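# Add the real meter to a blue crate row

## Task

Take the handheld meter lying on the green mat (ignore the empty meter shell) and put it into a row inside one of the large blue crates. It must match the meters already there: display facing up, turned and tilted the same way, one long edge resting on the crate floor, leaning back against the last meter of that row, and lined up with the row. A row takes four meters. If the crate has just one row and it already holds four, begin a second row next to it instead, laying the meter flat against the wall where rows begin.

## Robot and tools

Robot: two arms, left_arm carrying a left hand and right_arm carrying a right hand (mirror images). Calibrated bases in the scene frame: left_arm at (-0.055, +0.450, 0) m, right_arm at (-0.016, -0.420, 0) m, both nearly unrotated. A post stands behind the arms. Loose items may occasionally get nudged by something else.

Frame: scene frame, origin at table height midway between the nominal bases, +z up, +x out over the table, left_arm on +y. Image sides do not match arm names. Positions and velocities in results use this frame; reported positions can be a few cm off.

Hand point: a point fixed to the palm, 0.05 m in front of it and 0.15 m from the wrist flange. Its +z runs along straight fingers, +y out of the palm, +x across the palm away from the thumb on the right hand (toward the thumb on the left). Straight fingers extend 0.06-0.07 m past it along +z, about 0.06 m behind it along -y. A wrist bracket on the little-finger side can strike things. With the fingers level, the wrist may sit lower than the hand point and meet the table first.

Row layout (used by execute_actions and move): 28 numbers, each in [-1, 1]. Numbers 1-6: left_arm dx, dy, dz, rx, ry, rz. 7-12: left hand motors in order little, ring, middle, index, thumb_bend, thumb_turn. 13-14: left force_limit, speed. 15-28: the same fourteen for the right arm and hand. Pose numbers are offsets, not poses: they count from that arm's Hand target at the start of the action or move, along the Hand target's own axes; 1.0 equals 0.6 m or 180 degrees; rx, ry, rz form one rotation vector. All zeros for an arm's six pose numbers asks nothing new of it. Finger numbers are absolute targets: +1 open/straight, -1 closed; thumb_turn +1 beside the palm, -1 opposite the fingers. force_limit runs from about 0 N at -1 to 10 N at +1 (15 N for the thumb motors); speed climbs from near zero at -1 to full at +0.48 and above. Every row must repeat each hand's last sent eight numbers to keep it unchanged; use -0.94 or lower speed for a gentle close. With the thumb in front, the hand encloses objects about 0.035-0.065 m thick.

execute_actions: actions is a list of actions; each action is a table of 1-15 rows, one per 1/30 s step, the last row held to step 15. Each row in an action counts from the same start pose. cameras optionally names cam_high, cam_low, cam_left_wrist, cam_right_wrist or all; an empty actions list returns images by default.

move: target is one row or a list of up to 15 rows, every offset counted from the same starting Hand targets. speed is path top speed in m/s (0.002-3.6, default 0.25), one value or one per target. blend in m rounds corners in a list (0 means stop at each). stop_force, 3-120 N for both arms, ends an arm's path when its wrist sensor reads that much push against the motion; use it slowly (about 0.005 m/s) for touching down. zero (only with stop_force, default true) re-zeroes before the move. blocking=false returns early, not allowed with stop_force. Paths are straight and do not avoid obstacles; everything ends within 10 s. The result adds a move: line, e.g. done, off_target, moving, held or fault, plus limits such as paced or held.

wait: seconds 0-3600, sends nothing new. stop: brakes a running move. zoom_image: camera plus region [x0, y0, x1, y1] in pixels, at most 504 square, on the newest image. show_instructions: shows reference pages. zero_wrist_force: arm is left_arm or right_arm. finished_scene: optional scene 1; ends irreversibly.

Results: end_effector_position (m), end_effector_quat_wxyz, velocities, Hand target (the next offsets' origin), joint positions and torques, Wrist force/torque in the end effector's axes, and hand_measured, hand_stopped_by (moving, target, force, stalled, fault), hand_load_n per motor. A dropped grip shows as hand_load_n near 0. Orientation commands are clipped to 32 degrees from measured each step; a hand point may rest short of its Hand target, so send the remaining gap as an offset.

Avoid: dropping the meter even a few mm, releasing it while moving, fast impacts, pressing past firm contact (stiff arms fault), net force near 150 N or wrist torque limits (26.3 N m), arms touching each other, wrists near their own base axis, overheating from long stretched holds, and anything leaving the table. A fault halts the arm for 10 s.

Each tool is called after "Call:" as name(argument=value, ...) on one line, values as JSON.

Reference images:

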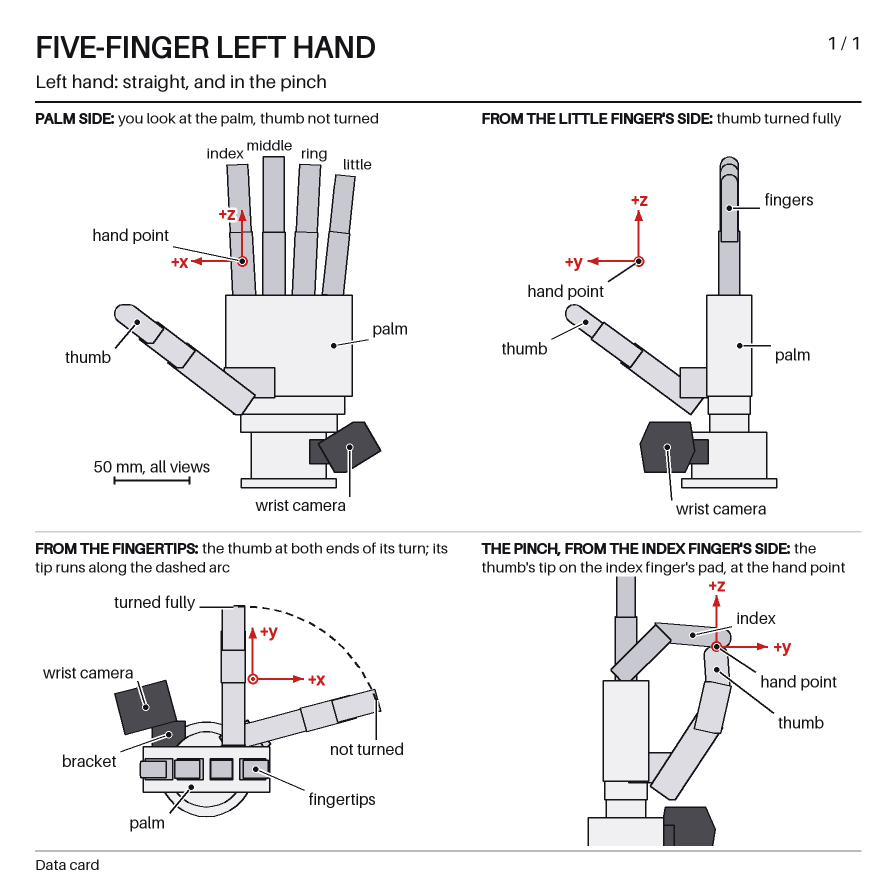

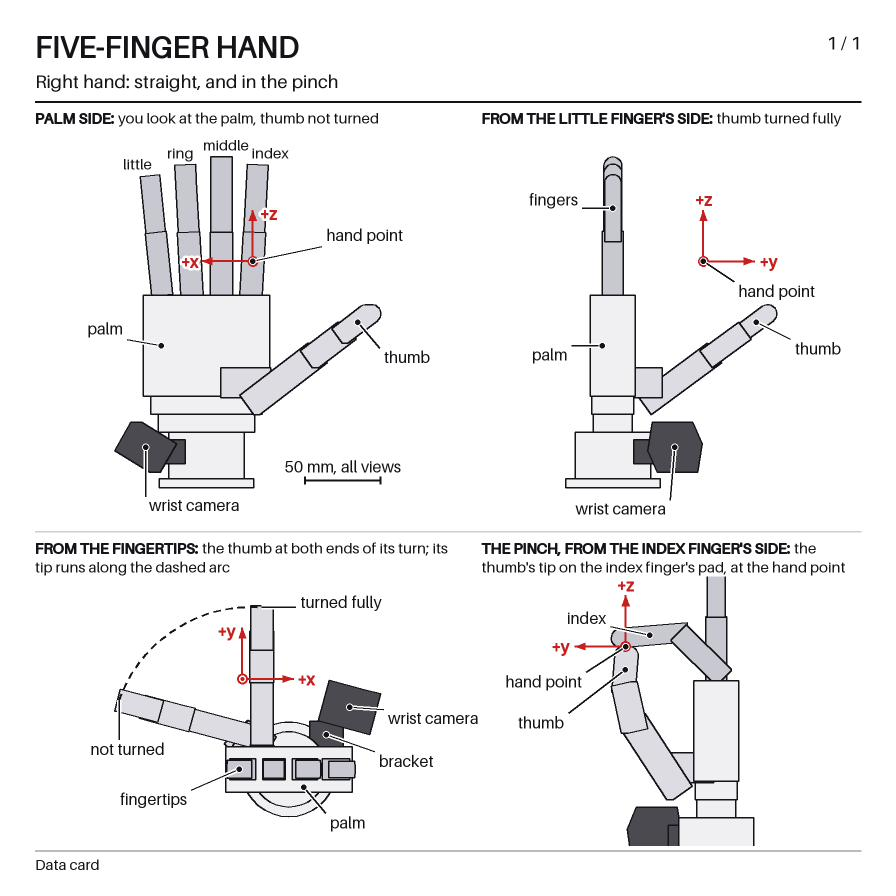

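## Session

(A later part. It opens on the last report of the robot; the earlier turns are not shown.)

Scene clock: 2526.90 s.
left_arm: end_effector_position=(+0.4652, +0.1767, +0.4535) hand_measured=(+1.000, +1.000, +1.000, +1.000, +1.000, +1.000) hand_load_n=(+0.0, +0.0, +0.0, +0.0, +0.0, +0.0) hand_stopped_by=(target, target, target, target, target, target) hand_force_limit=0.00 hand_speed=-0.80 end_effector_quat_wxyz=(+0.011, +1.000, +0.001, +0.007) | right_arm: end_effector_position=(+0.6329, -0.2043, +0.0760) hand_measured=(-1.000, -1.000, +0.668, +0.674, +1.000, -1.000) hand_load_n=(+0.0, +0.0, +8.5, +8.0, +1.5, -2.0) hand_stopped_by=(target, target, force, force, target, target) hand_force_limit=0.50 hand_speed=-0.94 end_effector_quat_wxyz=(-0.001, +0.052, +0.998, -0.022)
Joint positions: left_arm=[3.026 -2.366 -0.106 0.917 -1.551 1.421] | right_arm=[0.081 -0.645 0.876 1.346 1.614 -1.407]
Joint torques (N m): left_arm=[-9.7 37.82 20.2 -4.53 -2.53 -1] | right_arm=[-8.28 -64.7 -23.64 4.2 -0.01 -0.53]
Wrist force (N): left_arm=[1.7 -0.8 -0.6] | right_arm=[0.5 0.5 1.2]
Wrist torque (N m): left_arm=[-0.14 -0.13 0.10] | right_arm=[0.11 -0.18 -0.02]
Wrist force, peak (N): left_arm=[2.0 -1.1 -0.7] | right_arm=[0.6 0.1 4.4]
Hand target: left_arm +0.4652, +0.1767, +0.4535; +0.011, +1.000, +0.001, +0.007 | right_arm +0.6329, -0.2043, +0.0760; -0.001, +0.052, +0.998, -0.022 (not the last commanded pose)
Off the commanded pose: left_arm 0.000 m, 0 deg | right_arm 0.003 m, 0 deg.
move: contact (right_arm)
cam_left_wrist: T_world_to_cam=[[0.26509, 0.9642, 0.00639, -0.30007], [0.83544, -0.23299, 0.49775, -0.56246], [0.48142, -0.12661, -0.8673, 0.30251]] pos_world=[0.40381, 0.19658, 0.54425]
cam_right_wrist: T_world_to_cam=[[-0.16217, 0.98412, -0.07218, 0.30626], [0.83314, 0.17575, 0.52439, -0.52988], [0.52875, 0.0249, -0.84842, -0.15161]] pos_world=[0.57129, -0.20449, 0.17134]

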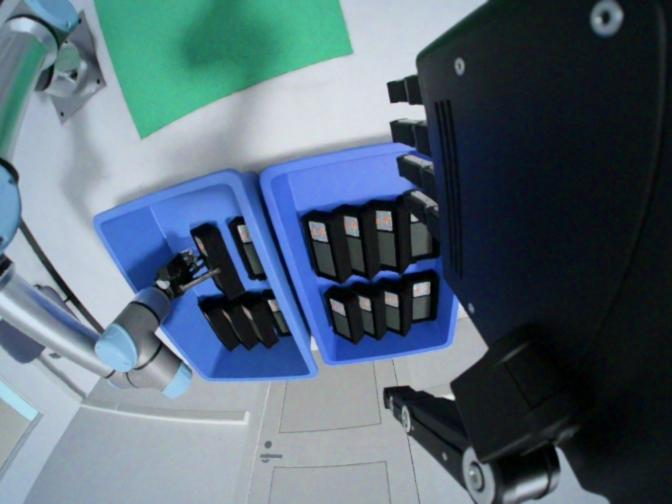

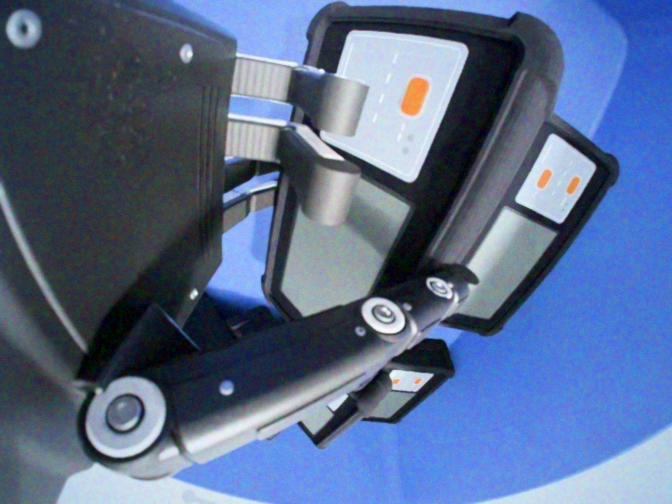

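Call:
wait(seconds=0.1, cameras=["cam_high","cam_right_wrist","cam_left_wrist"])

Call:
zoom_image(camera="cam_high", region=[260, 270, 560, 460])

Call:
zoom_image(camera="cam_right_wrist", region=[200, 250, 500, 470])

Call:
zoom_image(camera="cam_left_wrist", region=[150, 200, 290, 340])

Scene clock: 2585.50 s.
left_arm: end_effector_position=(+0.4652, +0.1767, +0.4535) hand_measured=(+1.000, +1.000, +1.000, +1.000, +1.000, +1.000) hand_load_n=(+0.0, +0.0, +0.0, +0.0, +0.0, +0.0) hand_stopped_by=(target, target, target, target, target, target) hand_force_limit=0.00 hand_speed=-0.80 end_effector_quat_wxyz=(+0.011, +1.000, +0.001, +0.007) | right_arm: end_effector_position=(+0.6329, -0.2043, +0.0760) hand_measured=(-1.000, -1.000, +0.668, +0.674, +1.000, -1.000) hand_load_n=(+0.0, +0.5, +8.5, +8.0, +1.5, -2.0) hand_stopped_by=(target, target, force, force, target, target) hand_force_limit=0.50 hand_speed=-0.94 end_effector_quat_wxyz=(-0.001, +0.052, +0.998, -0.022)
Joint positions: left_arm=[3.026 -2.366 -0.106 0.917 -1.551 1.421] | right_arm=[0.081 -0.645 0.876 1.346 1.614 -1.407]
Joint torques (N m): left_arm=[-8.75 38.1 19.51 -4.51 -2.55 -0.99] | right_arm=[-8.21 -65.24 -23.13 4.18 -0.02 -0.46]
Wrist force (N): left_arm=[1.8 -1.0 -0.8] | right_arm=[0.8 0.6 1.0]
Wrist torque (N m): left_arm=[-0.14 -0.15 0.10] | right_arm=[0.12 -0.21 0.00]
Wrist force, peak (N): left_arm=[2.0 -1.0 -1.0] | right_arm=[0.7 0.6 1.5]
Hand target: left_arm +0.4652, +0.1767, +0.4535; +0.011, +1.000, +0.001, +0.007 | right_arm +0.6329, -0.2043, +0.0760; -0.001, +0.052, +0.998, -0.022 (not the last commanded pose)
Off the commanded pose: left_arm 0.000 m, 0 deg | right_arm 0.003 m, 0 deg.
wait: 0.10 s; at rest from the start
cam_left_wrist: T_world_to_cam=[[0.26509, 0.9642, 0.00639, -0.30007], [0.83544, -0.23299, 0.49775, -0.56246], [0.48142, -0.12661, -0.8673, 0.30251]] pos_world=[0.40381, 0.19658, 0.54425]
cam_right_wrist: T_world_to_cam=[[-0.16217, 0.98412, -0.07218, 0.30626], [0.83314, 0.17575, 0.52439, -0.52988], [0.52875, 0.0249, -0.84842, -0.15161]] pos_world=[0.57129, -0.20449, 0.17134]
Images, in order (width x height): cam_high 672x504, cam_left_wrist 672x504, cam_right_wrist 672x504.

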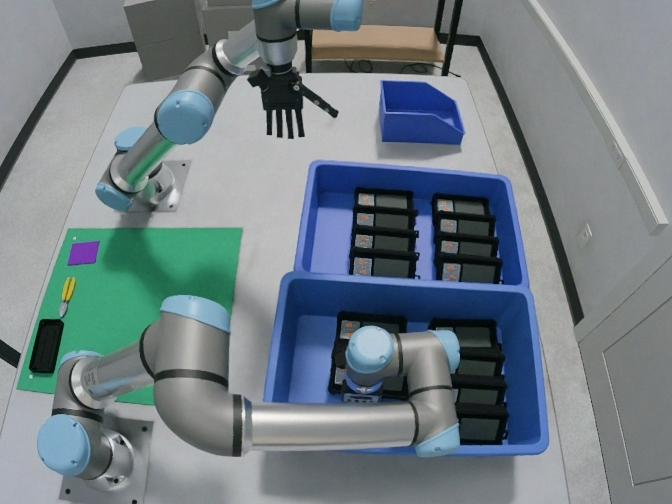

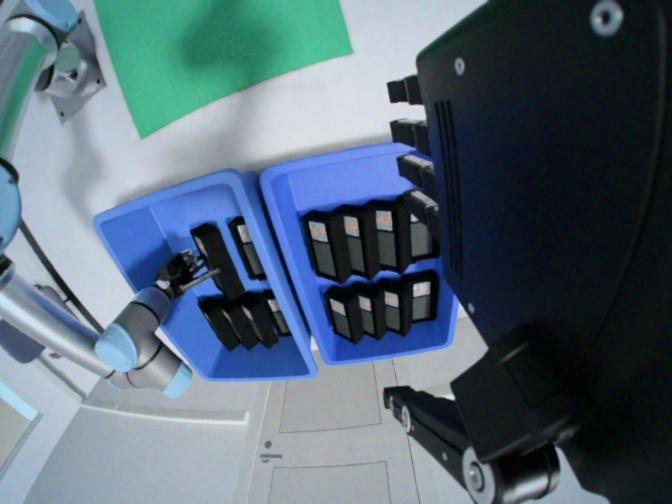

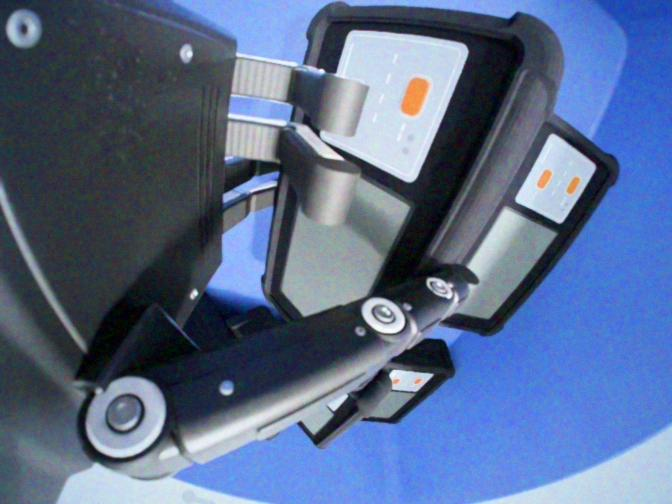

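Scaled by 1.680 from the camera's image (finer frame: 960x720).

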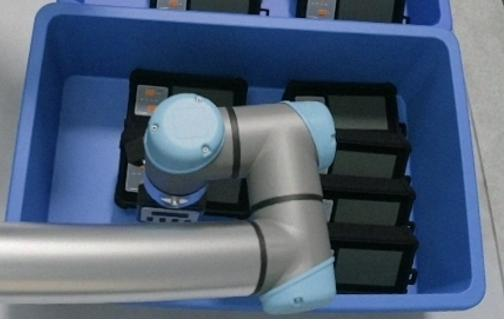

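Scaled by 1.680 from the camera's image (finer frame: 960x720).

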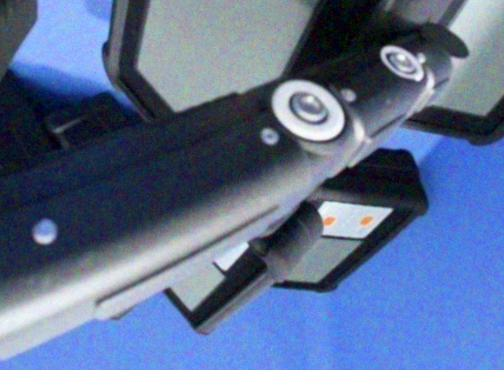

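Scaled by 3.600 from the camera's image (finer frame: 960x720).

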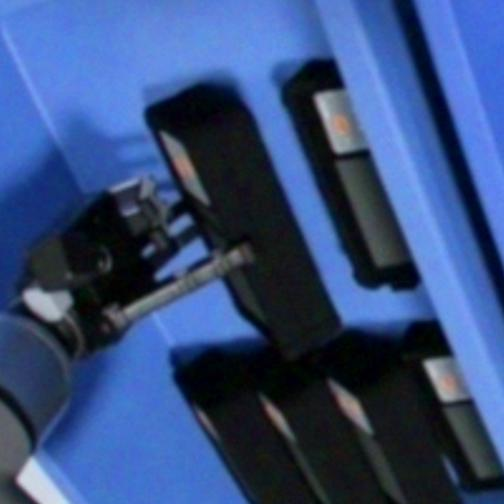

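Call:
zoom_image(camera="cam_right_wrist", region=[440, 90, 660, 350])

Scaled by 1.938 from the camera's image (finer frame: 960x720).

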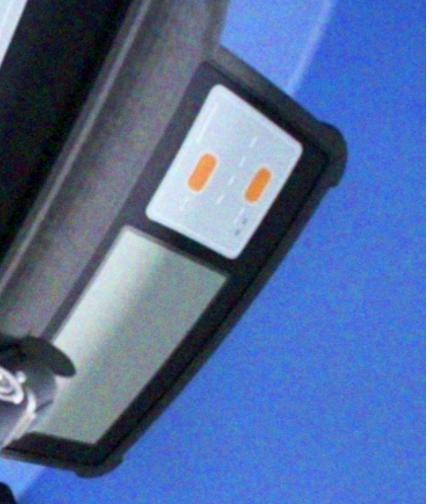

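Call:
move(target=[0,0,0,0,0,0,1,1,1,1,1,1,0,-0.8,0,-0.0007,-0.0167,0,0,0,-1,-1,0.26,0.26,1,-1,0.5,-0.94], speed=0.03, cameras=["cam_right_wrist"])

Call:
move(target=[0,0,0,0,0,0,1,1,1,1,1,1,0,-0.8,0,0.0900,-0.0039,0,0,0,-1,-1,0.26,0.26,1,-1,0.5,-0.94], speed=0.012, stop_force=3, cameras=["cam_left_wrist","cam_right_wrist", "cam_high"])

Call:
zoom_image(camera="cam_left_wrist", region=[150, 200, 290, 340])

Scene clock: 2804.07 s.
left_arm: end_effector_position=(+0.4652, +0.1767, +0.4535) hand_measured=(+1.000, +1.000, +1.000, +1.000, +1.000, +1.000) hand_load_n=(+0.0, +0.0, +0.0, +0.0, +0.0, +0.0) hand_stopped_by=(target, target, target, target, target, target) hand_force_limit=0.00 hand_speed=-0.80 end_effector_quat_wxyz=(+0.011, +1.000, +0.001, +0.007) | right_arm: end_effector_position=(+0.6329, -0.2043, +0.0859) hand_measured=(-1.000, -1.000, +0.668, +0.674, +1.000, -1.000) hand_load_n=(+0.0, +0.0, +9.0, +8.5, +1.5, +0.0) hand_stopped_by=(target, target, force, force, target, target) hand_force_limit=0.50 hand_speed=-0.94 end_effector_quat_wxyz=(-0.001, +0.052, +0.998, -0.022)
Joint positions: left_arm=[3.026 -2.366 -0.106 0.917 -1.551 1.421] | right_arm=[0.081 -0.651 0.863 1.366 1.614 -1.407]
Joint torques (N m): left_arm=[-9.07 37.47 19.93 -4.45 -2.5 -1.02] | right_arm=[-4.69 -66.85 -24.65 4.14 -0.49 0.4]
Wrist force (N): left_arm=[1.8 -0.8 -0.9] | right_arm=[0.9 -0.3 4.0]
Wrist torque (N m): left_arm=[-0.11 -0.15 0.10] | right_arm=[0.02 -0.19 0.04]
Wrist force, peak (N): left_arm=[2.1 -0.9 -0.8] | right_arm=[0.9 -0.3 4.0]
Hand target: left_arm +0.4652, +0.1767, +0.4535; +0.011, +1.000, +0.001, +0.007 | right_arm +0.6329, -0.2043, +0.0860; -0.001, +0.052, +0.998, -0.022
Off the commanded pose: left_arm 0.000 m, 0 deg | right_arm 0.000 m, 0 deg.
move: done
cam_right_wrist: T_world_to_cam=[[-0.16217, 0.98412, -0.07218, 0.30697], [0.83314, 0.17575, 0.52439, -0.53507], [0.52875, 0.0249, -0.84842, -0.14321]] pos_world=[0.57129, -0.20449, 0.18124]

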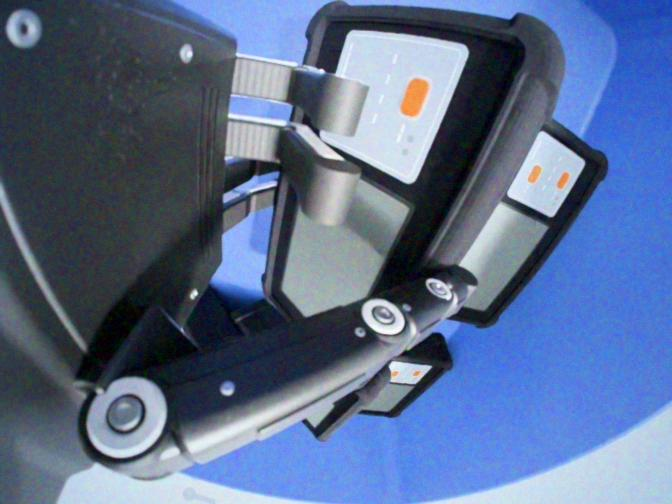

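Scene clock: 2809.37 s.
left_arm: end_effector_position=(+0.4652, +0.1767, +0.4535) hand_measured=(+1.000, +1.000, +1.000, +1.000, +1.000, +1.000) hand_load_n=(+0.5, +0.0, +0.0, +0.0, +0.0, +0.0) hand_stopped_by=(target, target, target, target, target, target) hand_force_limit=0.00 hand_speed=-0.80 end_effector_quat_wxyz=(+0.011, +1.000, +0.001, +0.007) | right_arm: end_effector_position=(+0.6380, -0.1553, +0.0860) hand_measured=(-1.000, -1.000, +0.668, +0.674, +1.000, -1.000) hand_load_n=(+0.0, +0.0, +8.5, +9.0, +1.5, +0.0) hand_stopped_by=(target, target, force, force, target, target) hand_force_limit=0.50 hand_speed=-0.94 end_effector_quat_wxyz=(-0.001, +0.052, +0.998, -0.022)
Joint positions: left_arm=[3.026 -2.366 -0.106 0.917 -1.551 1.421] | right_arm=[0.158 -0.587 0.741 1.426 1.613 -1.33]
Joint torques (N m): left_arm=[-9.34 37.99 19.62 -4.37 -2.33 -1.08] | right_arm=[-12.46 -67.71 -11.57 1.48 -2.67 -1.58]
Wrist force (N): left_arm=[1.9 -0.8 -0.7] | right_arm=[-0.7 -0.7 2.6]
Wrist torque (N m): left_arm=[-0.13 -0.17 0.11] | right_arm=[0.15 -0.09 -0.05]
Wrist force, peak (N): left_arm=[2.1 -0.9 -0.9] | right_arm=[-3.9 -5.8 -0.4]
Hand target: left_arm +0.4652, +0.1767, +0.4535; +0.011, +1.000, +0.001, +0.007 | right_arm +0.6380, -0.1553, +0.0860; -0.001, +0.052, +0.998, -0.022 (not the last commanded pose)
Off the commanded pose: left_arm 0.000 m, 0 deg | right_arm 0.005 m, 0 deg.
move: contact (right_arm)
cam_left_wrist: T_world_to_cam=[[0.26509, 0.9642, 0.00639, -0.30007], [0.83544, -0.23299, 0.49775, -0.56246], [0.48142, -0.12661, -0.8673, 0.30251]] pos_world=[0.40381, 0.19658, 0.54425]
cam_right_wrist: T_world_to_cam=[[-0.16216, 0.98412, -0.07218, 0.25958], [0.83315, 0.17575, 0.52439, -0.54798], [0.52875, 0.0249, -0.84842, -0.14705]] pos_world=[0.57639, -0.15549, 0.18134]
Images, in order (width x height): cam_high 672x504, cam_left_wrist 672x504, cam_right_wrist 672x504.

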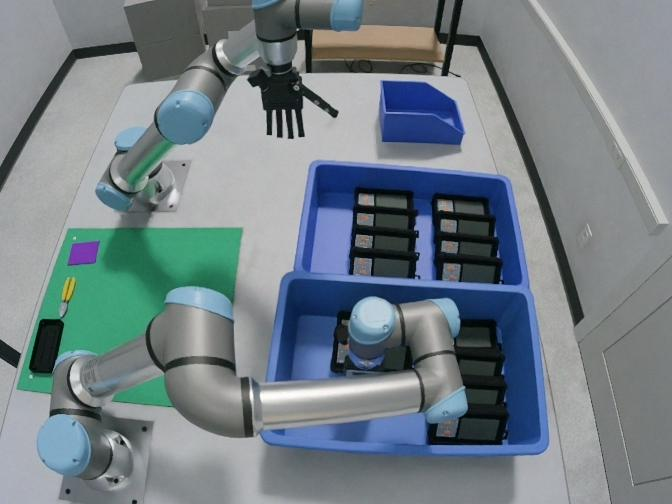

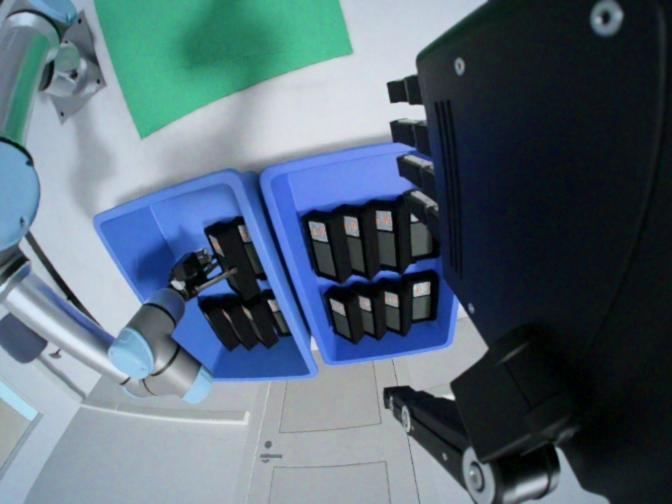

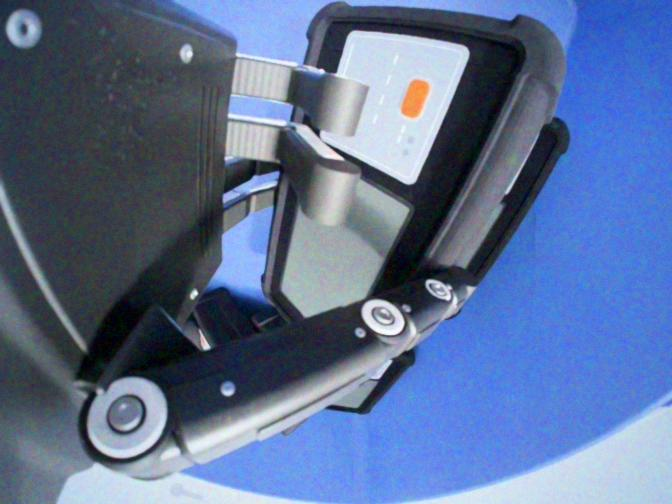

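Scaled by 3.600 from the camera's image (finer frame: 960x720).

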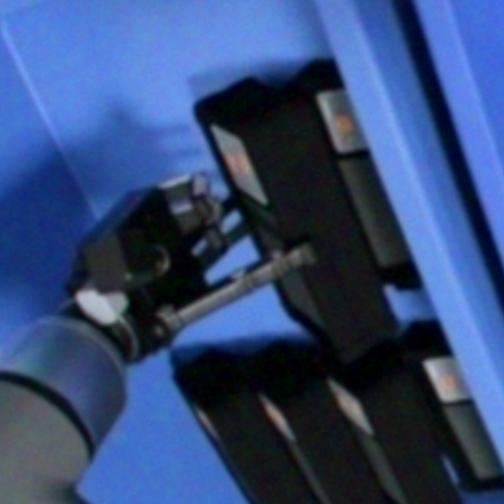

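Call:
move(target=[[0,0,0,0,0,0,1,1,1,1,1,1,0,-0.8,0,-0.00667,0.00029,0,0,0,-1,-1,0.26,0.26,1,-1,0.5,-0.94],[0,0,0,0,0,0,1,1,1,1,1,1,0,-0.8,0,-0.0230,0.01602,0,0,0,-1,-1,0.26,0.26,1,-1,0.5,-0.94]], speed=0.01, stop_force=4, cameras=["cam_high","cam_left_wrist","cam_right_wrist"])

Scene clock: 2861.20 s.
left_arm: end_effector_position=(+0.4652, +0.1767, +0.4535) hand_measured=(+1.000, +1.000, +1.000, +1.000, +1.000, +1.000) hand_load_n=(+0.0, -0.5, +0.0, +0.0, +0.0, +0.0) hand_stopped_by=(target, target, target, target, target, target) hand_force_limit=0.00 hand_speed=-0.80 end_effector_quat_wxyz=(+0.011, +1.000, +0.001, +0.007) | right_arm: end_effector_position=(+0.6365, -0.1694, +0.0770) hand_measured=(-1.000, -1.000, +0.668, +0.674, +1.000, -1.000) hand_load_n=(+0.0, +0.0, +8.5, +8.5, +1.5, -1.0) hand_stopped_by=(target, target, force, force, target, target) hand_force_limit=0.50 hand_speed=-0.94 end_effector_quat_wxyz=(-0.001, +0.052, +0.998, -0.022)
Joint positions: left_arm=[3.026 -2.366 -0.106 0.917 -1.551 1.421] | right_arm=[0.136 -0.602 0.793 1.389 1.613 -1.352]
Joint torques (N m): left_arm=[-9.23 38.02 20.2 -4.27 -2.49 -1.03] | right_arm=[-13.13 -67.35 -11.97 1.27 1.41 -1.52]
Wrist force (N): left_arm=[1.7 -1.1 -0.8] | right_arm=[0.2 0.7 3.1]
Wrist torque (N m): left_arm=[-0.16 -0.13 0.10] | right_arm=[0.16 -0.10 -0.02]
Wrist force, peak (N): left_arm=[2.1 -0.8 -1.0] | right_arm=[0.6 0.2 4.0]
Hand target: left_arm +0.4652, +0.1767, +0.4535; +0.011, +1.000, +0.001, +0.007 | right_arm +0.6365, -0.1694, +0.0770; -0.001, +0.052, +0.998, -0.022
Off the commanded pose: left_arm 0.000 m, 0 deg | right_arm 0.000 m, 0 deg.
move: done
cam_left_wrist: T_world_to_cam=[[0.26509, 0.9642, 0.00639, -0.30007], [0.83544, -0.23299, 0.49775, -0.56246], [0.48142, -0.12661, -0.8673, 0.30251]] pos_world=[0.40381, 0.19658, 0.54425]
cam_right_wrist: T_world_to_cam=[[-0.16216, 0.98412, -0.07218, 0.27266], [0.83315, 0.17575, 0.52439, -0.53952], [0.52875, 0.0249, -0.84842, -0.15353]] pos_world=[0.57489, -0.16969, 0.17234]

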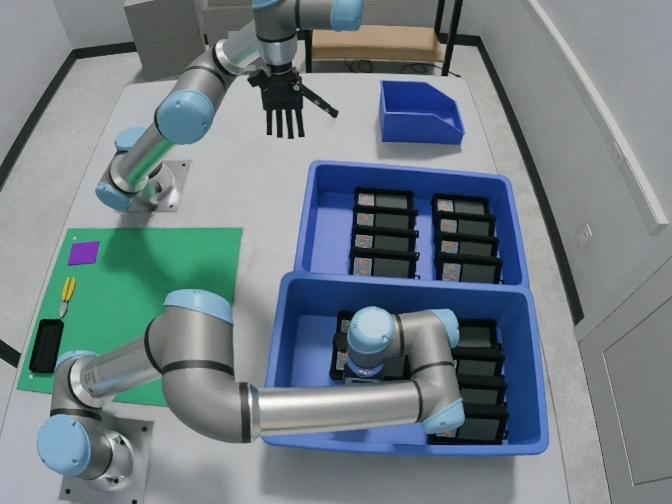

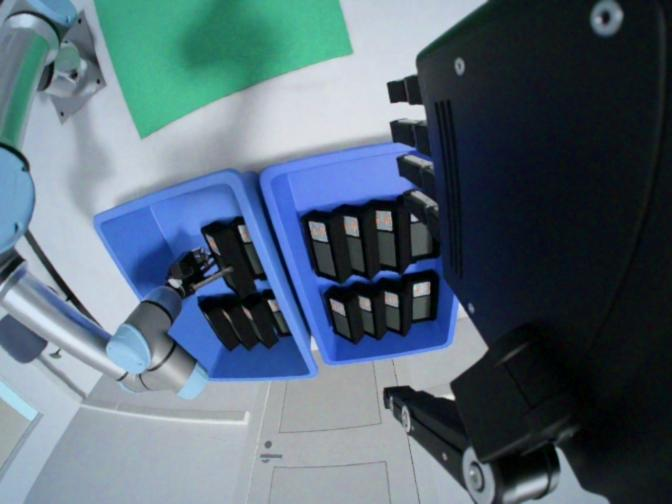

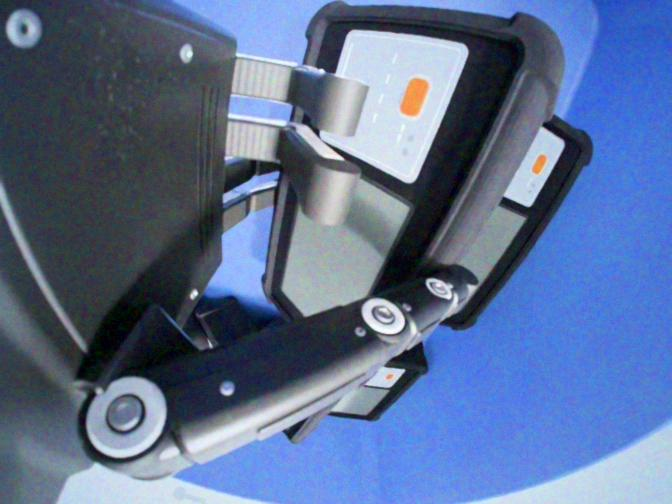

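Call:
move(target=[0,0,0,0,0,0,1,1,1,1,1,1,0,-0.8,0,0.00018,0.00417,0,0,0,-1,-1,0.26,0.26,1,-1,0.5,-0.94], speed=0.006, stop_force=3, cameras=["cam_left_wrist"])

Call:
zoom_image(camera="cam_left_wrist", region=[150, 200, 290, 340])

Scene clock: 2880.87 s.
left_arm: end_effector_position=(+0.4652, +0.1767, +0.4535) hand_measured=(+1.000, +1.000, +1.000, +1.000, +1.000, +1.000) hand_load_n=(+0.0, +0.0, +0.0, +0.0, +0.0, +0.0) hand_stopped_by=(target, target, target, target, target, target) hand_force_limit=0.00 hand_speed=-0.80 end_effector_quat_wxyz=(+0.011, +1.000, +0.001, +0.007) | right_arm: end_effector_position=(+0.6365, -0.1694, +0.0760) hand_measured=(-1.000, -1.000, +0.668, +0.674, +1.000, -1.000) hand_load_n=(+0.0, +0.0, +9.0, +8.0, +1.5, -2.5) hand_stopped_by=(target, target, force, force, target, target) hand_force_limit=0.50 hand_speed=-0.94 end_effector_quat_wxyz=(-0.001, +0.052, +0.998, -0.022)
Joint positions: left_arm=[3.026 -2.366 -0.106 0.917 -1.551 1.421] | right_arm=[0.136 -0.601 0.795 1.386 1.613 -1.352]
Joint torques (N m): left_arm=[-8.65 38.62 19.43 -4.04 -2.38 -1.11] | right_arm=[-12.56 -66 -23.93 3.86 -1.85 -1.41]
Wrist force (N): left_arm=[1.8 -0.6 -0.7] | right_arm=[1.8 1.0 0.0]
Wrist torque (N m): left_arm=[-0.09 -0.15 0.09] | right_arm=[0.28 -0.19 0.02]
Wrist force, peak (N): left_arm=[2.0 -1.0 -1.0] | right_arm=[0.4 1.2 3.4]
Hand target: left_arm +0.4652, +0.1767, +0.4535; +0.011, +1.000, +0.001, +0.007 | right_arm +0.6365, -0.1694, +0.0760; -0.001, +0.052, +0.998, -0.022 (not the last commanded pose)
Off the commanded pose: left_arm 0.000 m, 0 deg | right_arm 0.001 m, 0 deg.
move: contact (right_arm)
cam_left_wrist: T_world_to_cam=[[0.26509, 0.9642, 0.00639, -0.30007], [0.83544, -0.23299, 0.49775, -0.56246], [0.48142, -0.12661, -0.8673, 0.30251]] pos_world=[0.40381, 0.19658, 0.54425]

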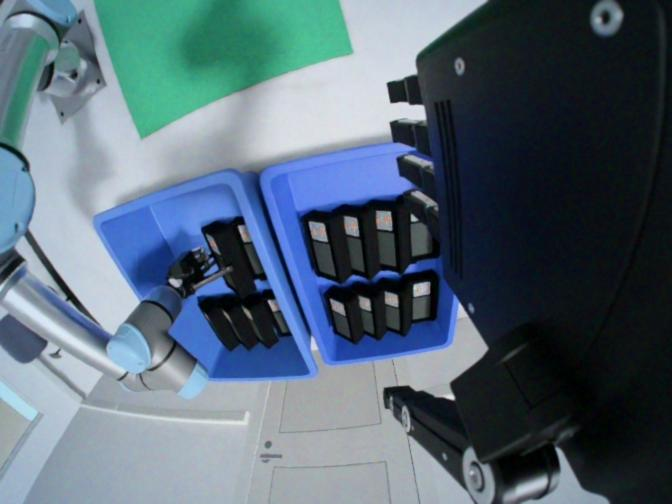

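Scaled by 3.600 from the camera's image (finer frame: 960x720).

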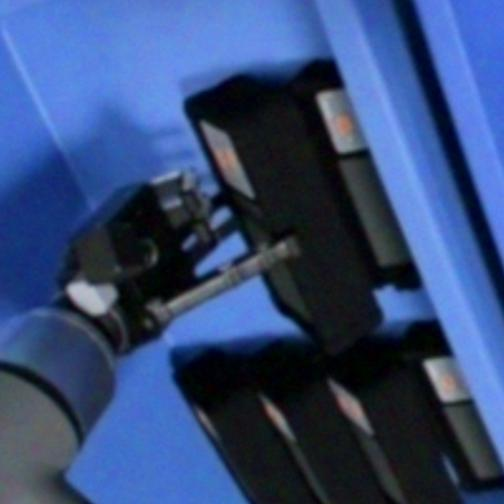

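Call:
move(target=[0,0,0,0,0,0,1,1,1,1,1,1,0,-0.8,0,0.0133,-0.0011,0,0,0,-1,-1,0.26,0.26,1,-1,0.5,-0.94], speed=0.006, stop_force=3, cameras=["cam_left_wrist", "cam_right_wrist"])

Call:
zoom_image(camera="cam_left_wrist", region=[150, 200, 290, 340])

Scene clock: 2894.17 s.
left_arm: end_effector_position=(+0.4652, +0.1767, +0.4535) hand_measured=(+1.000, +1.000, +1.000, +1.000, +1.000, +1.000) hand_load_n=(+0.0, +0.0, +0.0, +0.0, +0.0, +0.0) hand_stopped_by=(target, target, target, target, target, target) hand_force_limit=0.00 hand_speed=-0.80 end_effector_quat_wxyz=(+0.011, +1.000, +0.001, +0.007) | right_arm: end_effector_position=(+0.6367, -0.1679, +0.0761) hand_measured=(-1.000, -1.000, +0.668, +0.674, +1.000, -1.000) hand_load_n=(+0.0, +0.0, +9.0, +8.5, +1.5, +0.0) hand_stopped_by=(target, target, force, force, target, target) hand_force_limit=0.50 hand_speed=-0.94 end_effector_quat_wxyz=(-0.001, +0.052, +0.998, -0.022)
Joint positions: left_arm=[3.026 -2.366 -0.106 0.917 -1.551 1.421] | right_arm=[0.138 -0.599 0.79 1.388 1.613 -1.35]
Joint torques (N m): left_arm=[-8.26 38.79 19.64 -3.95 -2.32 -1.13] | right_arm=[-11.77 -66.5 -11.49 1.4 -2.2 -1.67]
Wrist force (N): left_arm=[1.6 -1.0 -0.7] | right_arm=[-0.7 -0.5 1.5]
Wrist torque (N m): left_arm=[-0.15 -0.12 0.10] | right_arm=[0.22 -0.13 -0.11]
Wrist force, peak (N): left_arm=[2.0 -1.1 -0.8] | right_arm=[-2.4 -2.9 0.0]
Hand target: left_arm +0.4652, +0.1767, +0.4535; +0.011, +1.000, +0.001, +0.007 | right_arm +0.6367, -0.1679, +0.0761; -0.001, +0.052, +0.998, -0.022 (not the last commanded pose)
Off the commanded pose: left_arm 0.000 m, 0 deg | right_arm 0.006 m, 0 deg.
move: contact (right_arm)
cam_left_wrist: T_world_to_cam=[[0.26509, 0.9642, 0.00639, -0.30007], [0.83544, -0.23299, 0.49775, -0.56246], [0.48142, -0.12661, -0.8673, 0.30251]] pos_world=[0.40381, 0.19658, 0.54425]
cam_right_wrist: T_world_to_cam=[[-0.16201, 0.98414, -0.07227, 0.27098], [0.83298, 0.17566, 0.52468, -0.53947], [0.52905, 0.0248, -0.84823, -0.15467]] pos_world=[0.5751, -0.16809, 0.17144]

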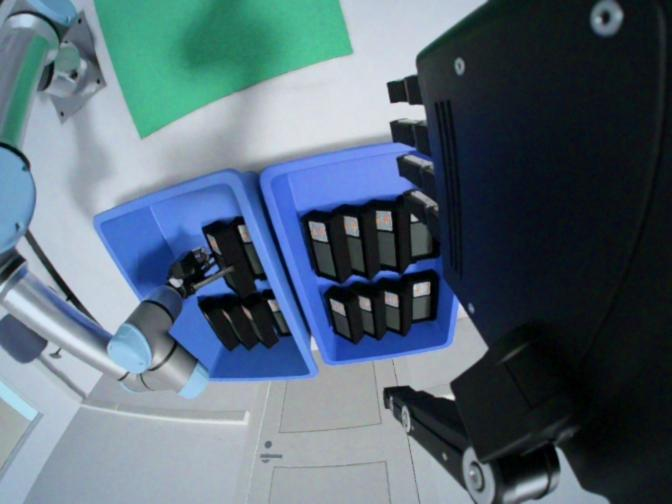

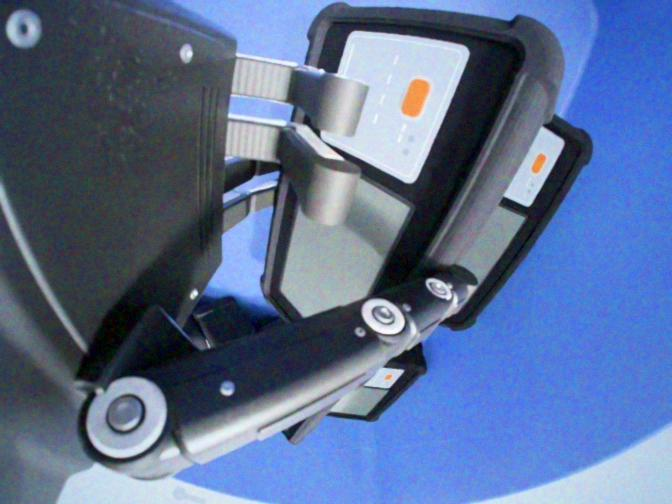

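Scaled by 3.600 from the camera's image (finer frame: 960x720).

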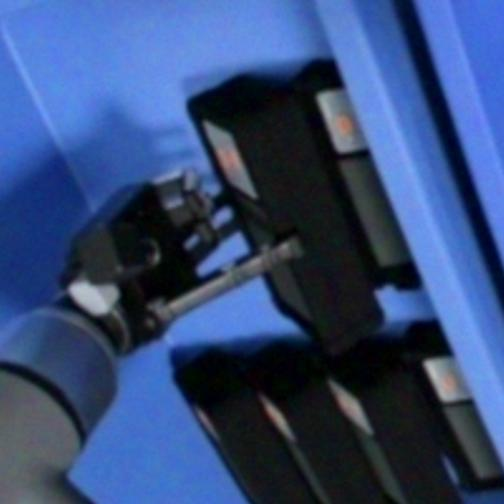

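Call:
execute_actions(actions=[[[0,0,0,0,0,0,1,1,1,1,1,1,0,-0.8,0,0,0,0,0,0,-1,-1,0.72,0.72,1,-1,0.5,-0.94]],[[0,0,0,0,0,0,1,1,1,1,1,1,0,-0.8,0,0,0,0,0,0,-1,-1,0.72,0.72,1,-1,0.5,-0.94]]], cameras=["cam_left_wrist", "cam_right_wrist"])

Call:
zoom_image(camera="cam_left_wrist", region=[150, 200, 290, 340])

Scene clock: 2927.47 s.
left_arm: end_effector_position=(+0.4652, +0.1767, +0.4535) hand_measured=(+1.000, +1.000, +1.000, +1.000, +1.000, +1.000) hand_load_n=(+0.0, -0.5, +0.0, +0.5, +0.0, +0.0) hand_stopped_by=(target, target, target, target, target, target) hand_force_limit=0.00 hand_speed=-0.80 end_effector_quat_wxyz=(+0.011, +1.000, +0.001, +0.007) | right_arm: end_effector_position=(+0.6367, -0.1679, +0.0761) hand_measured=(-1.000, -1.000, +0.720, +0.720, +1.000, -1.000) hand_load_n=(+0.0, +0.0, +0.5, +1.5, +0.5, -2.5) hand_stopped_by=(target, target, target, target, target, target) hand_force_limit=0.50 hand_speed=-0.94 end_effector_quat_wxyz=(-0.001, +0.052, +0.998, -0.022)
Joint positions: left_arm=[3.026 -2.366 -0.106 0.917 -1.551 1.421] | right_arm=[0.138 -0.599 0.79 1.388 1.613 -1.35]
Joint torques (N m): left_arm=[-8.47 38.26 18.09 -3.5 -2.29 -0.85] | right_arm=[-7.66 -63.86 -22.38 1.82 1.32 -0.1]
Wrist force (N): left_arm=[1.9 -0.9 -1.0] | right_arm=[1.1 2.2 -0.9]
Wrist torque (N m): left_arm=[-0.12 -0.17 0.11] | right_arm=[0.25 -0.10 -0.14]
Wrist force, peak (N): left_arm=[2.0 -1.2 -1.0] | right_arm=[1.3 2.5 -1.1]
Hand target: left_arm +0.4652, +0.1767, +0.4535; +0.011, +1.000, +0.001, +0.007 | right_arm +0.6367, -0.1679, +0.0761; -0.001, +0.052, +0.998, -0.022
Off the commanded pose: left_arm 0.000 m, 0 deg | right_arm 0.000 m, 0 deg.
cam_left_wrist: T_world_to_cam=[[0.26509, 0.9642, 0.00639, -0.30007], [0.83544, -0.23299, 0.49775, -0.56246], [0.48142, -0.12661, -0.8673, 0.30251]] pos_world=[0.40381, 0.19658, 0.54425]
cam_right_wrist: T_world_to_cam=[[-0.16201, 0.98414, -0.07227, 0.27098], [0.83298, 0.17566, 0.52468, -0.53947], [0.52905, 0.0248, -0.84823, -0.15467]] pos_world=[0.5751, -0.16809, 0.17144]

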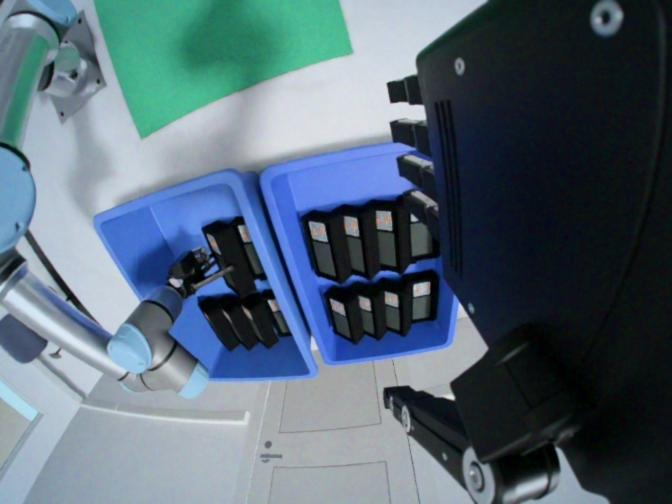

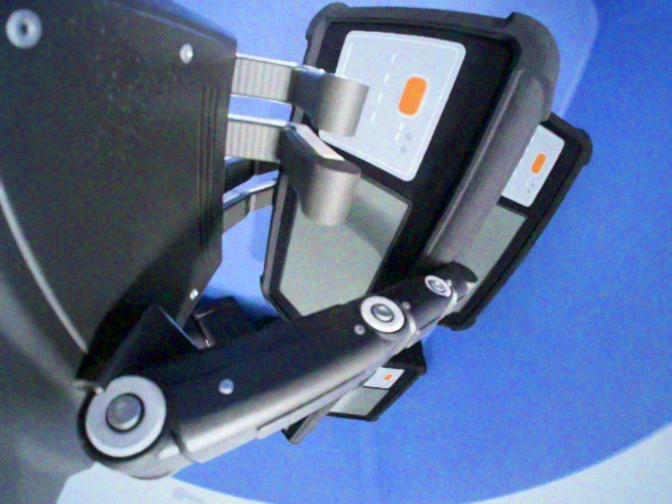

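Scaled by 3.600 from the camera's image (finer frame: 960x720).

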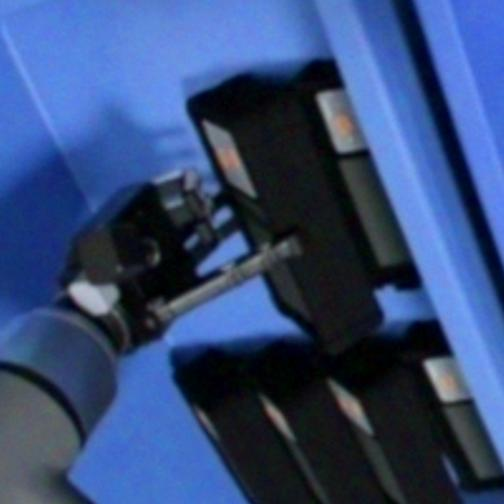

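Call:
execute_actions(actions=[[[0,0,0,0,0,0,1,1,1,1,1,1,0,-0.8,0,0,0,0,0,0,-1,-1,0.8,0.8,1,-1,0.5,-0.9]],[[0,0,0,0,0,0,1,1,1,1,1,1,0,-0.8,0,0,0,0,0,0,-1,-1,0.8,0.8,1,-1,0.5,-0.9]]])

Call:
move(target=[0,0,0,0,0,0,1,1,1,1,1,1,0,-0.8,0,0.0083,-0.0013,0,0,0,-1,-1,0.8,0.8,1,-1,0.5,-0.9], speed=0.005, cameras=["cam_left_wrist", "cam_right_wrist"])

Call:
zoom_image(camera="cam_left_wrist", region=[150, 200, 290, 340])

Scene clock: 2960.43 s.
left_arm: end_effector_position=(+0.4652, +0.1767, +0.4535) hand_measured=(+1.000, +1.000, +1.000, +1.000, +1.000, +1.000) hand_load_n=(+0.0, +0.0, +0.0, -0.5, +0.0, +0.0) hand_stopped_by=(target, target, target, target, target, target) hand_force_limit=0.00 hand_speed=-0.80 end_effector_quat_wxyz=(+0.011, +1.000, +0.001, +0.007) | right_arm: end_effector_position=(+0.6367, -0.1679, +0.0761) hand_measured=(-1.000, -1.000, +0.800, +0.800, +1.000, -1.000) hand_load_n=(+0.0, +0.5, +0.0, +0.0, +0.0, -2.0) hand_stopped_by=(target, target, target, target, target, target) hand_force_limit=0.50 hand_speed=-0.90 end_effector_quat_wxyz=(-0.001, +0.052, +0.998, -0.022)
Joint positions: left_arm=[3.026 -2.366 -0.106 0.917 -1.551 1.421] | right_arm=[0.138 -0.599 0.79 1.388 1.613 -1.35]
Joint torques (N m): left_arm=[-8.45 37.93 19.43 -3.51 -2.25 -0.88] | right_arm=[-7.21 -60.83 -22.29 1.81 1.23 0.08]
Wrist force (N): left_arm=[1.8 -0.9 -0.8] | right_arm=[2.1 2.5 -3.2]
Wrist torque (N m): left_arm=[-0.13 -0.15 0.10] | right_arm=[0.32 -0.13 -0.09]
Wrist force, peak (N): left_arm=[2.1 -0.9 -1.0] | right_arm=[2.0 2.3 -3.6]
Hand target: left_arm +0.4652, +0.1767, +0.4535; +0.011, +1.000, +0.001, +0.007 | right_arm +0.6367, -0.1679, +0.0761; -0.001, +0.052, +0.998, -0.022
Off the commanded pose: left_arm 0.000 m, 0 deg | right_arm 0.000 m, 0 deg.

Scene clock: 2961.67 s.
left_arm: end_effector_position=(+0.4652, +0.1767, +0.4535) hand_measured=(+1.000, +1.000, +1.000, +1.000, +1.000, +1.000) hand_load_n=(+0.0, +0.0, +0.0, +0.0, -0.5, +0.0) hand_stopped_by=(target, target, target, target, target, target) hand_force_limit=0.00 hand_speed=-0.80 end_effector_quat_wxyz=(+0.011, +1.000, +0.001, +0.007) | right_arm: end_effector_position=(+0.6372, -0.1630, +0.0766) hand_measured=(-1.000, -1.000, +0.800, +0.800, +1.000, -1.000) hand_load_n=(+0.0, +0.0, +0.5, +2.0, +0.0, +0.5) hand_stopped_by=(target, target, target, target, target, target) hand_force_limit=0.50 hand_speed=-0.90 end_effector_quat_wxyz=(-0.001, +0.052, +0.998, -0.022)
Joint positions: left_arm=[3.026 -2.366 -0.106 0.917 -1.551 1.421] | right_arm=[0.146 -0.593 0.777 1.396 1.613 -1.342]
Joint torques (N m): left_arm=[-8.79 38.84 18.39 -3.31 -2.32 -0.93] | right_arm=[15.35 -40.17 -22.12 3.54 -2.47 1.57]
Wrist force (N): left_arm=[1.9 -0.9 -0.9] | right_arm=[0.0 -4.1 -3.1]
Wrist torque (N m): left_arm=[-0.13 -0.16 0.11] | right_arm=[0.07 0.03 -0.21]
Wrist force, peak (N): left_arm=[2.1 -1.0 -0.9] | right_arm=[0.0 -4.1 -3.1]
Hand target: left_arm +0.4652, +0.1767, +0.4535; +0.011, +1.000, +0.001, +0.007 | right_arm +0.6372, -0.1629, +0.0766; -0.001, +0.052, +0.998, -0.022
Off the commanded pose: left_arm 0.000 m, 0 deg | right_arm 0.000 m, 0 deg.
move: done
cam_left_wrist: T_world_to_cam=[[0.26509, 0.9642, 0.00639, -0.30007], [0.83544, -0.23299, 0.49775, -0.56246], [0.48142, -0.12661, -0.8673, 0.30251]] pos_world=[0.40381, 0.19658, 0.54425]
cam_right_wrist: T_world_to_cam=[[-0.16201, 0.98414, -0.07227, 0.26628], [0.83298, 0.17566, 0.52468, -0.54101], [0.52905, 0.0248, -0.84823, -0.15463]] pos_world=[0.57559, -0.16319, 0.17194]

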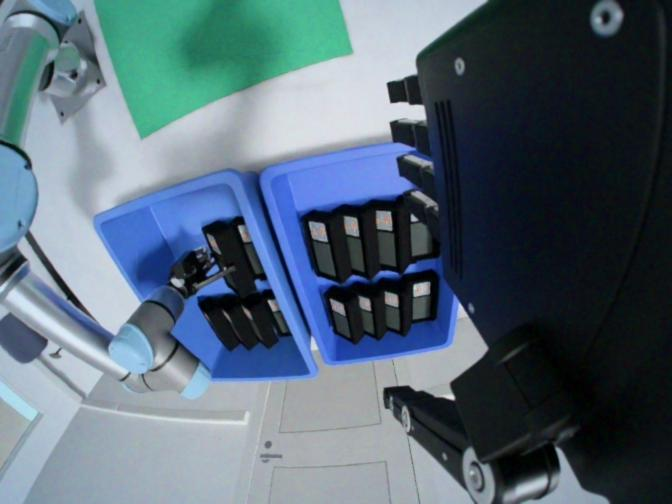

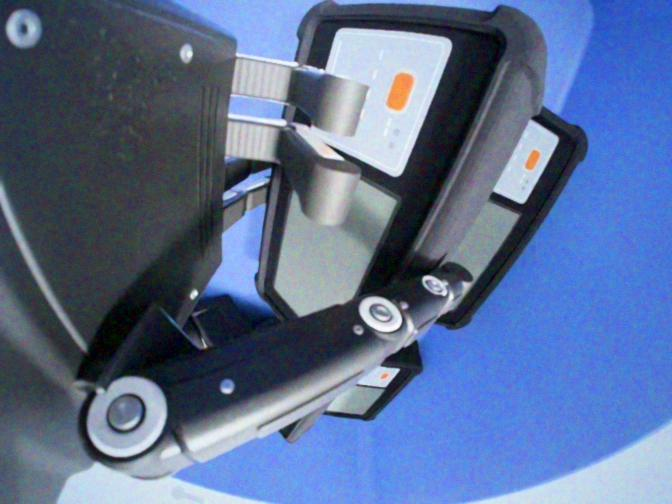

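Scaled by 3.600 from the camera's image (finer frame: 960x720).

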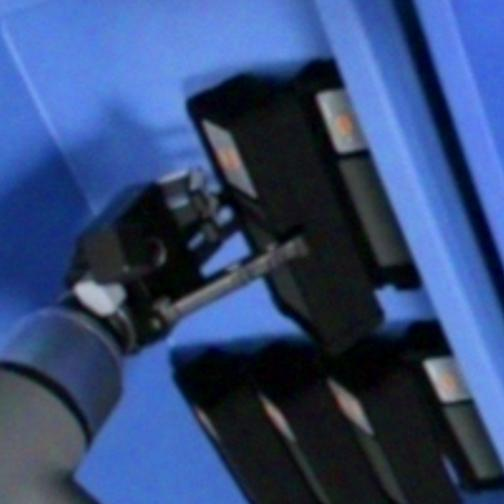

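Call:
execute_actions(actions=[[[0,0,0,0,0,0,1,1,1,1,1,1,0,-0.8,0,-0.0010,0,0,0,0,-1,-1,0.8,0.8,1,-1,0.5,-0.9],[0,0,0,0,0,0,1,1,1,1,1,1,0,-0.8,0,-0.0020,0,0,0,0,-1,-1,0.8,0.8,1,-1,0.5,-0.9],[0,0,0,0,0,0,1,1,1,1,1,1,0,-0.8,0,-0.0030,0,0,0,0,-1,-1,0.82,0.82,1,-1,0.5,-0.9],[0,0,0,0,0,0,1,1,1,1,1,1,0,-0.8,0,-0.0036,0,0,0,0,-1,-1,0.92,0.92,1,-1,0.5,-0.8]],[[0,0,0,0,0,0,1,1,1,1,1,1,0,-0.8,0,0,0,0,0,0,-1,-1,0.92,0.92,1,-1,0.5,-0.8]]], cameras=["cam_left_wrist", "cam_right_wrist"])

Scene clock: 3013.00 s.
left_arm: end_effector_position=(+0.4652, +0.1767, +0.4535) hand_measured=(+1.000, +1.000, +1.000, +1.000, +1.000, +1.000) hand_load_n=(+0.0, +0.0, +0.0, +0.0, +0.0, +0.0) hand_stopped_by=(target, target, target, target, target, target) hand_force_limit=0.00 hand_speed=-0.80 end_effector_quat_wxyz=(+0.011, +1.000, +0.001, +0.007) | right_arm: end_effector_position=(+0.6370, -0.1650, +0.0767) hand_measured=(-1.000, -1.000, +0.920, +0.920, +1.000, -1.000) hand_load_n=(+0.0, +0.0, +0.0, +0.0, +0.0, +0.0) hand_stopped_by=(target, target, target, target, target, target) hand_force_limit=0.50 hand_speed=-0.80 end_effector_quat_wxyz=(-0.001, +0.052, +0.998, -0.022)
Joint positions: left_arm=[3.026 -2.366 -0.106 0.917 -1.551 1.421] | right_arm=[0.143 -0.596 0.782 1.394 1.613 -1.345]
Joint torques (N m): left_arm=[-7.99 39.02 18.1 -3.26 -2.33 -1.01] | right_arm=[-12.75 -64.09 -10.1 0.84 2.03 -1.59]
Wrist force (N): left_arm=[1.9 -1.0 -0.7] | right_arm=[-0.1 0.6 -2.4]
Wrist torque (N m): left_arm=[-0.15 -0.15 0.11] | right_arm=[0.22 0.03 0.01]
Wrist force, peak (N): left_arm=[2.0 -1.0 -0.9] | right_arm=[-0.1 -5.1 -3.7]
Hand target: left_arm +0.4652, +0.1767, +0.4535; +0.011, +1.000, +0.001, +0.007 | right_arm +0.6370, -0.1650, +0.0767; -0.001, +0.052, +0.998, -0.022
Off the commanded pose: left_arm 0.000 m, 0 deg | right_arm 0.000 m, 0 deg.
cam_left_wrist: T_world_to_cam=[[0.26509, 0.9642, 0.00639, -0.30007], [0.83544, -0.23299, 0.49775, -0.56246], [0.48142, -0.12661, -0.8673, 0.30251]] pos_world=[0.40381, 0.19658, 0.54425]
cam_right_wrist: T_world_to_cam=[[-0.16206, 0.98414, -0.07219, 0.26824], [0.83297, 0.17566, 0.52469, -0.54054], [0.52905, 0.0249, -0.84822, -0.15437]] pos_world=[0.57539, -0.16519, 0.17204]

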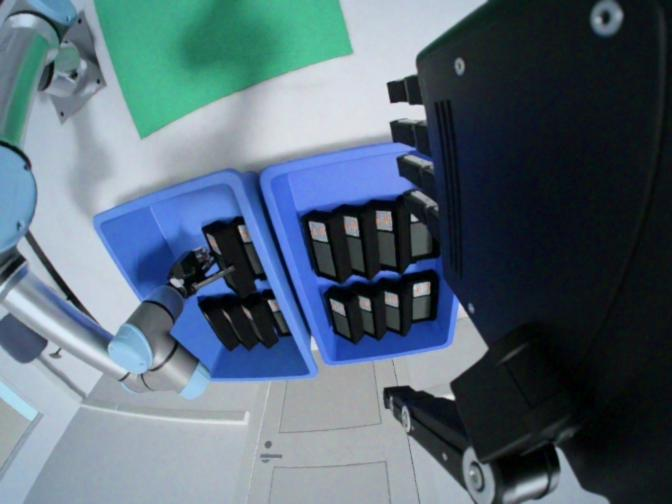

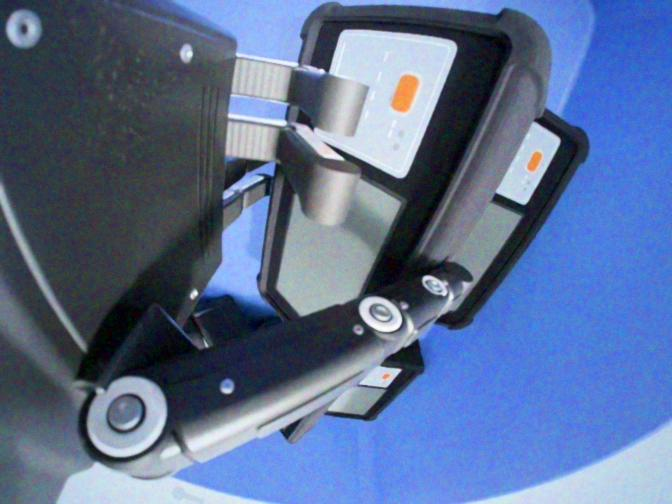

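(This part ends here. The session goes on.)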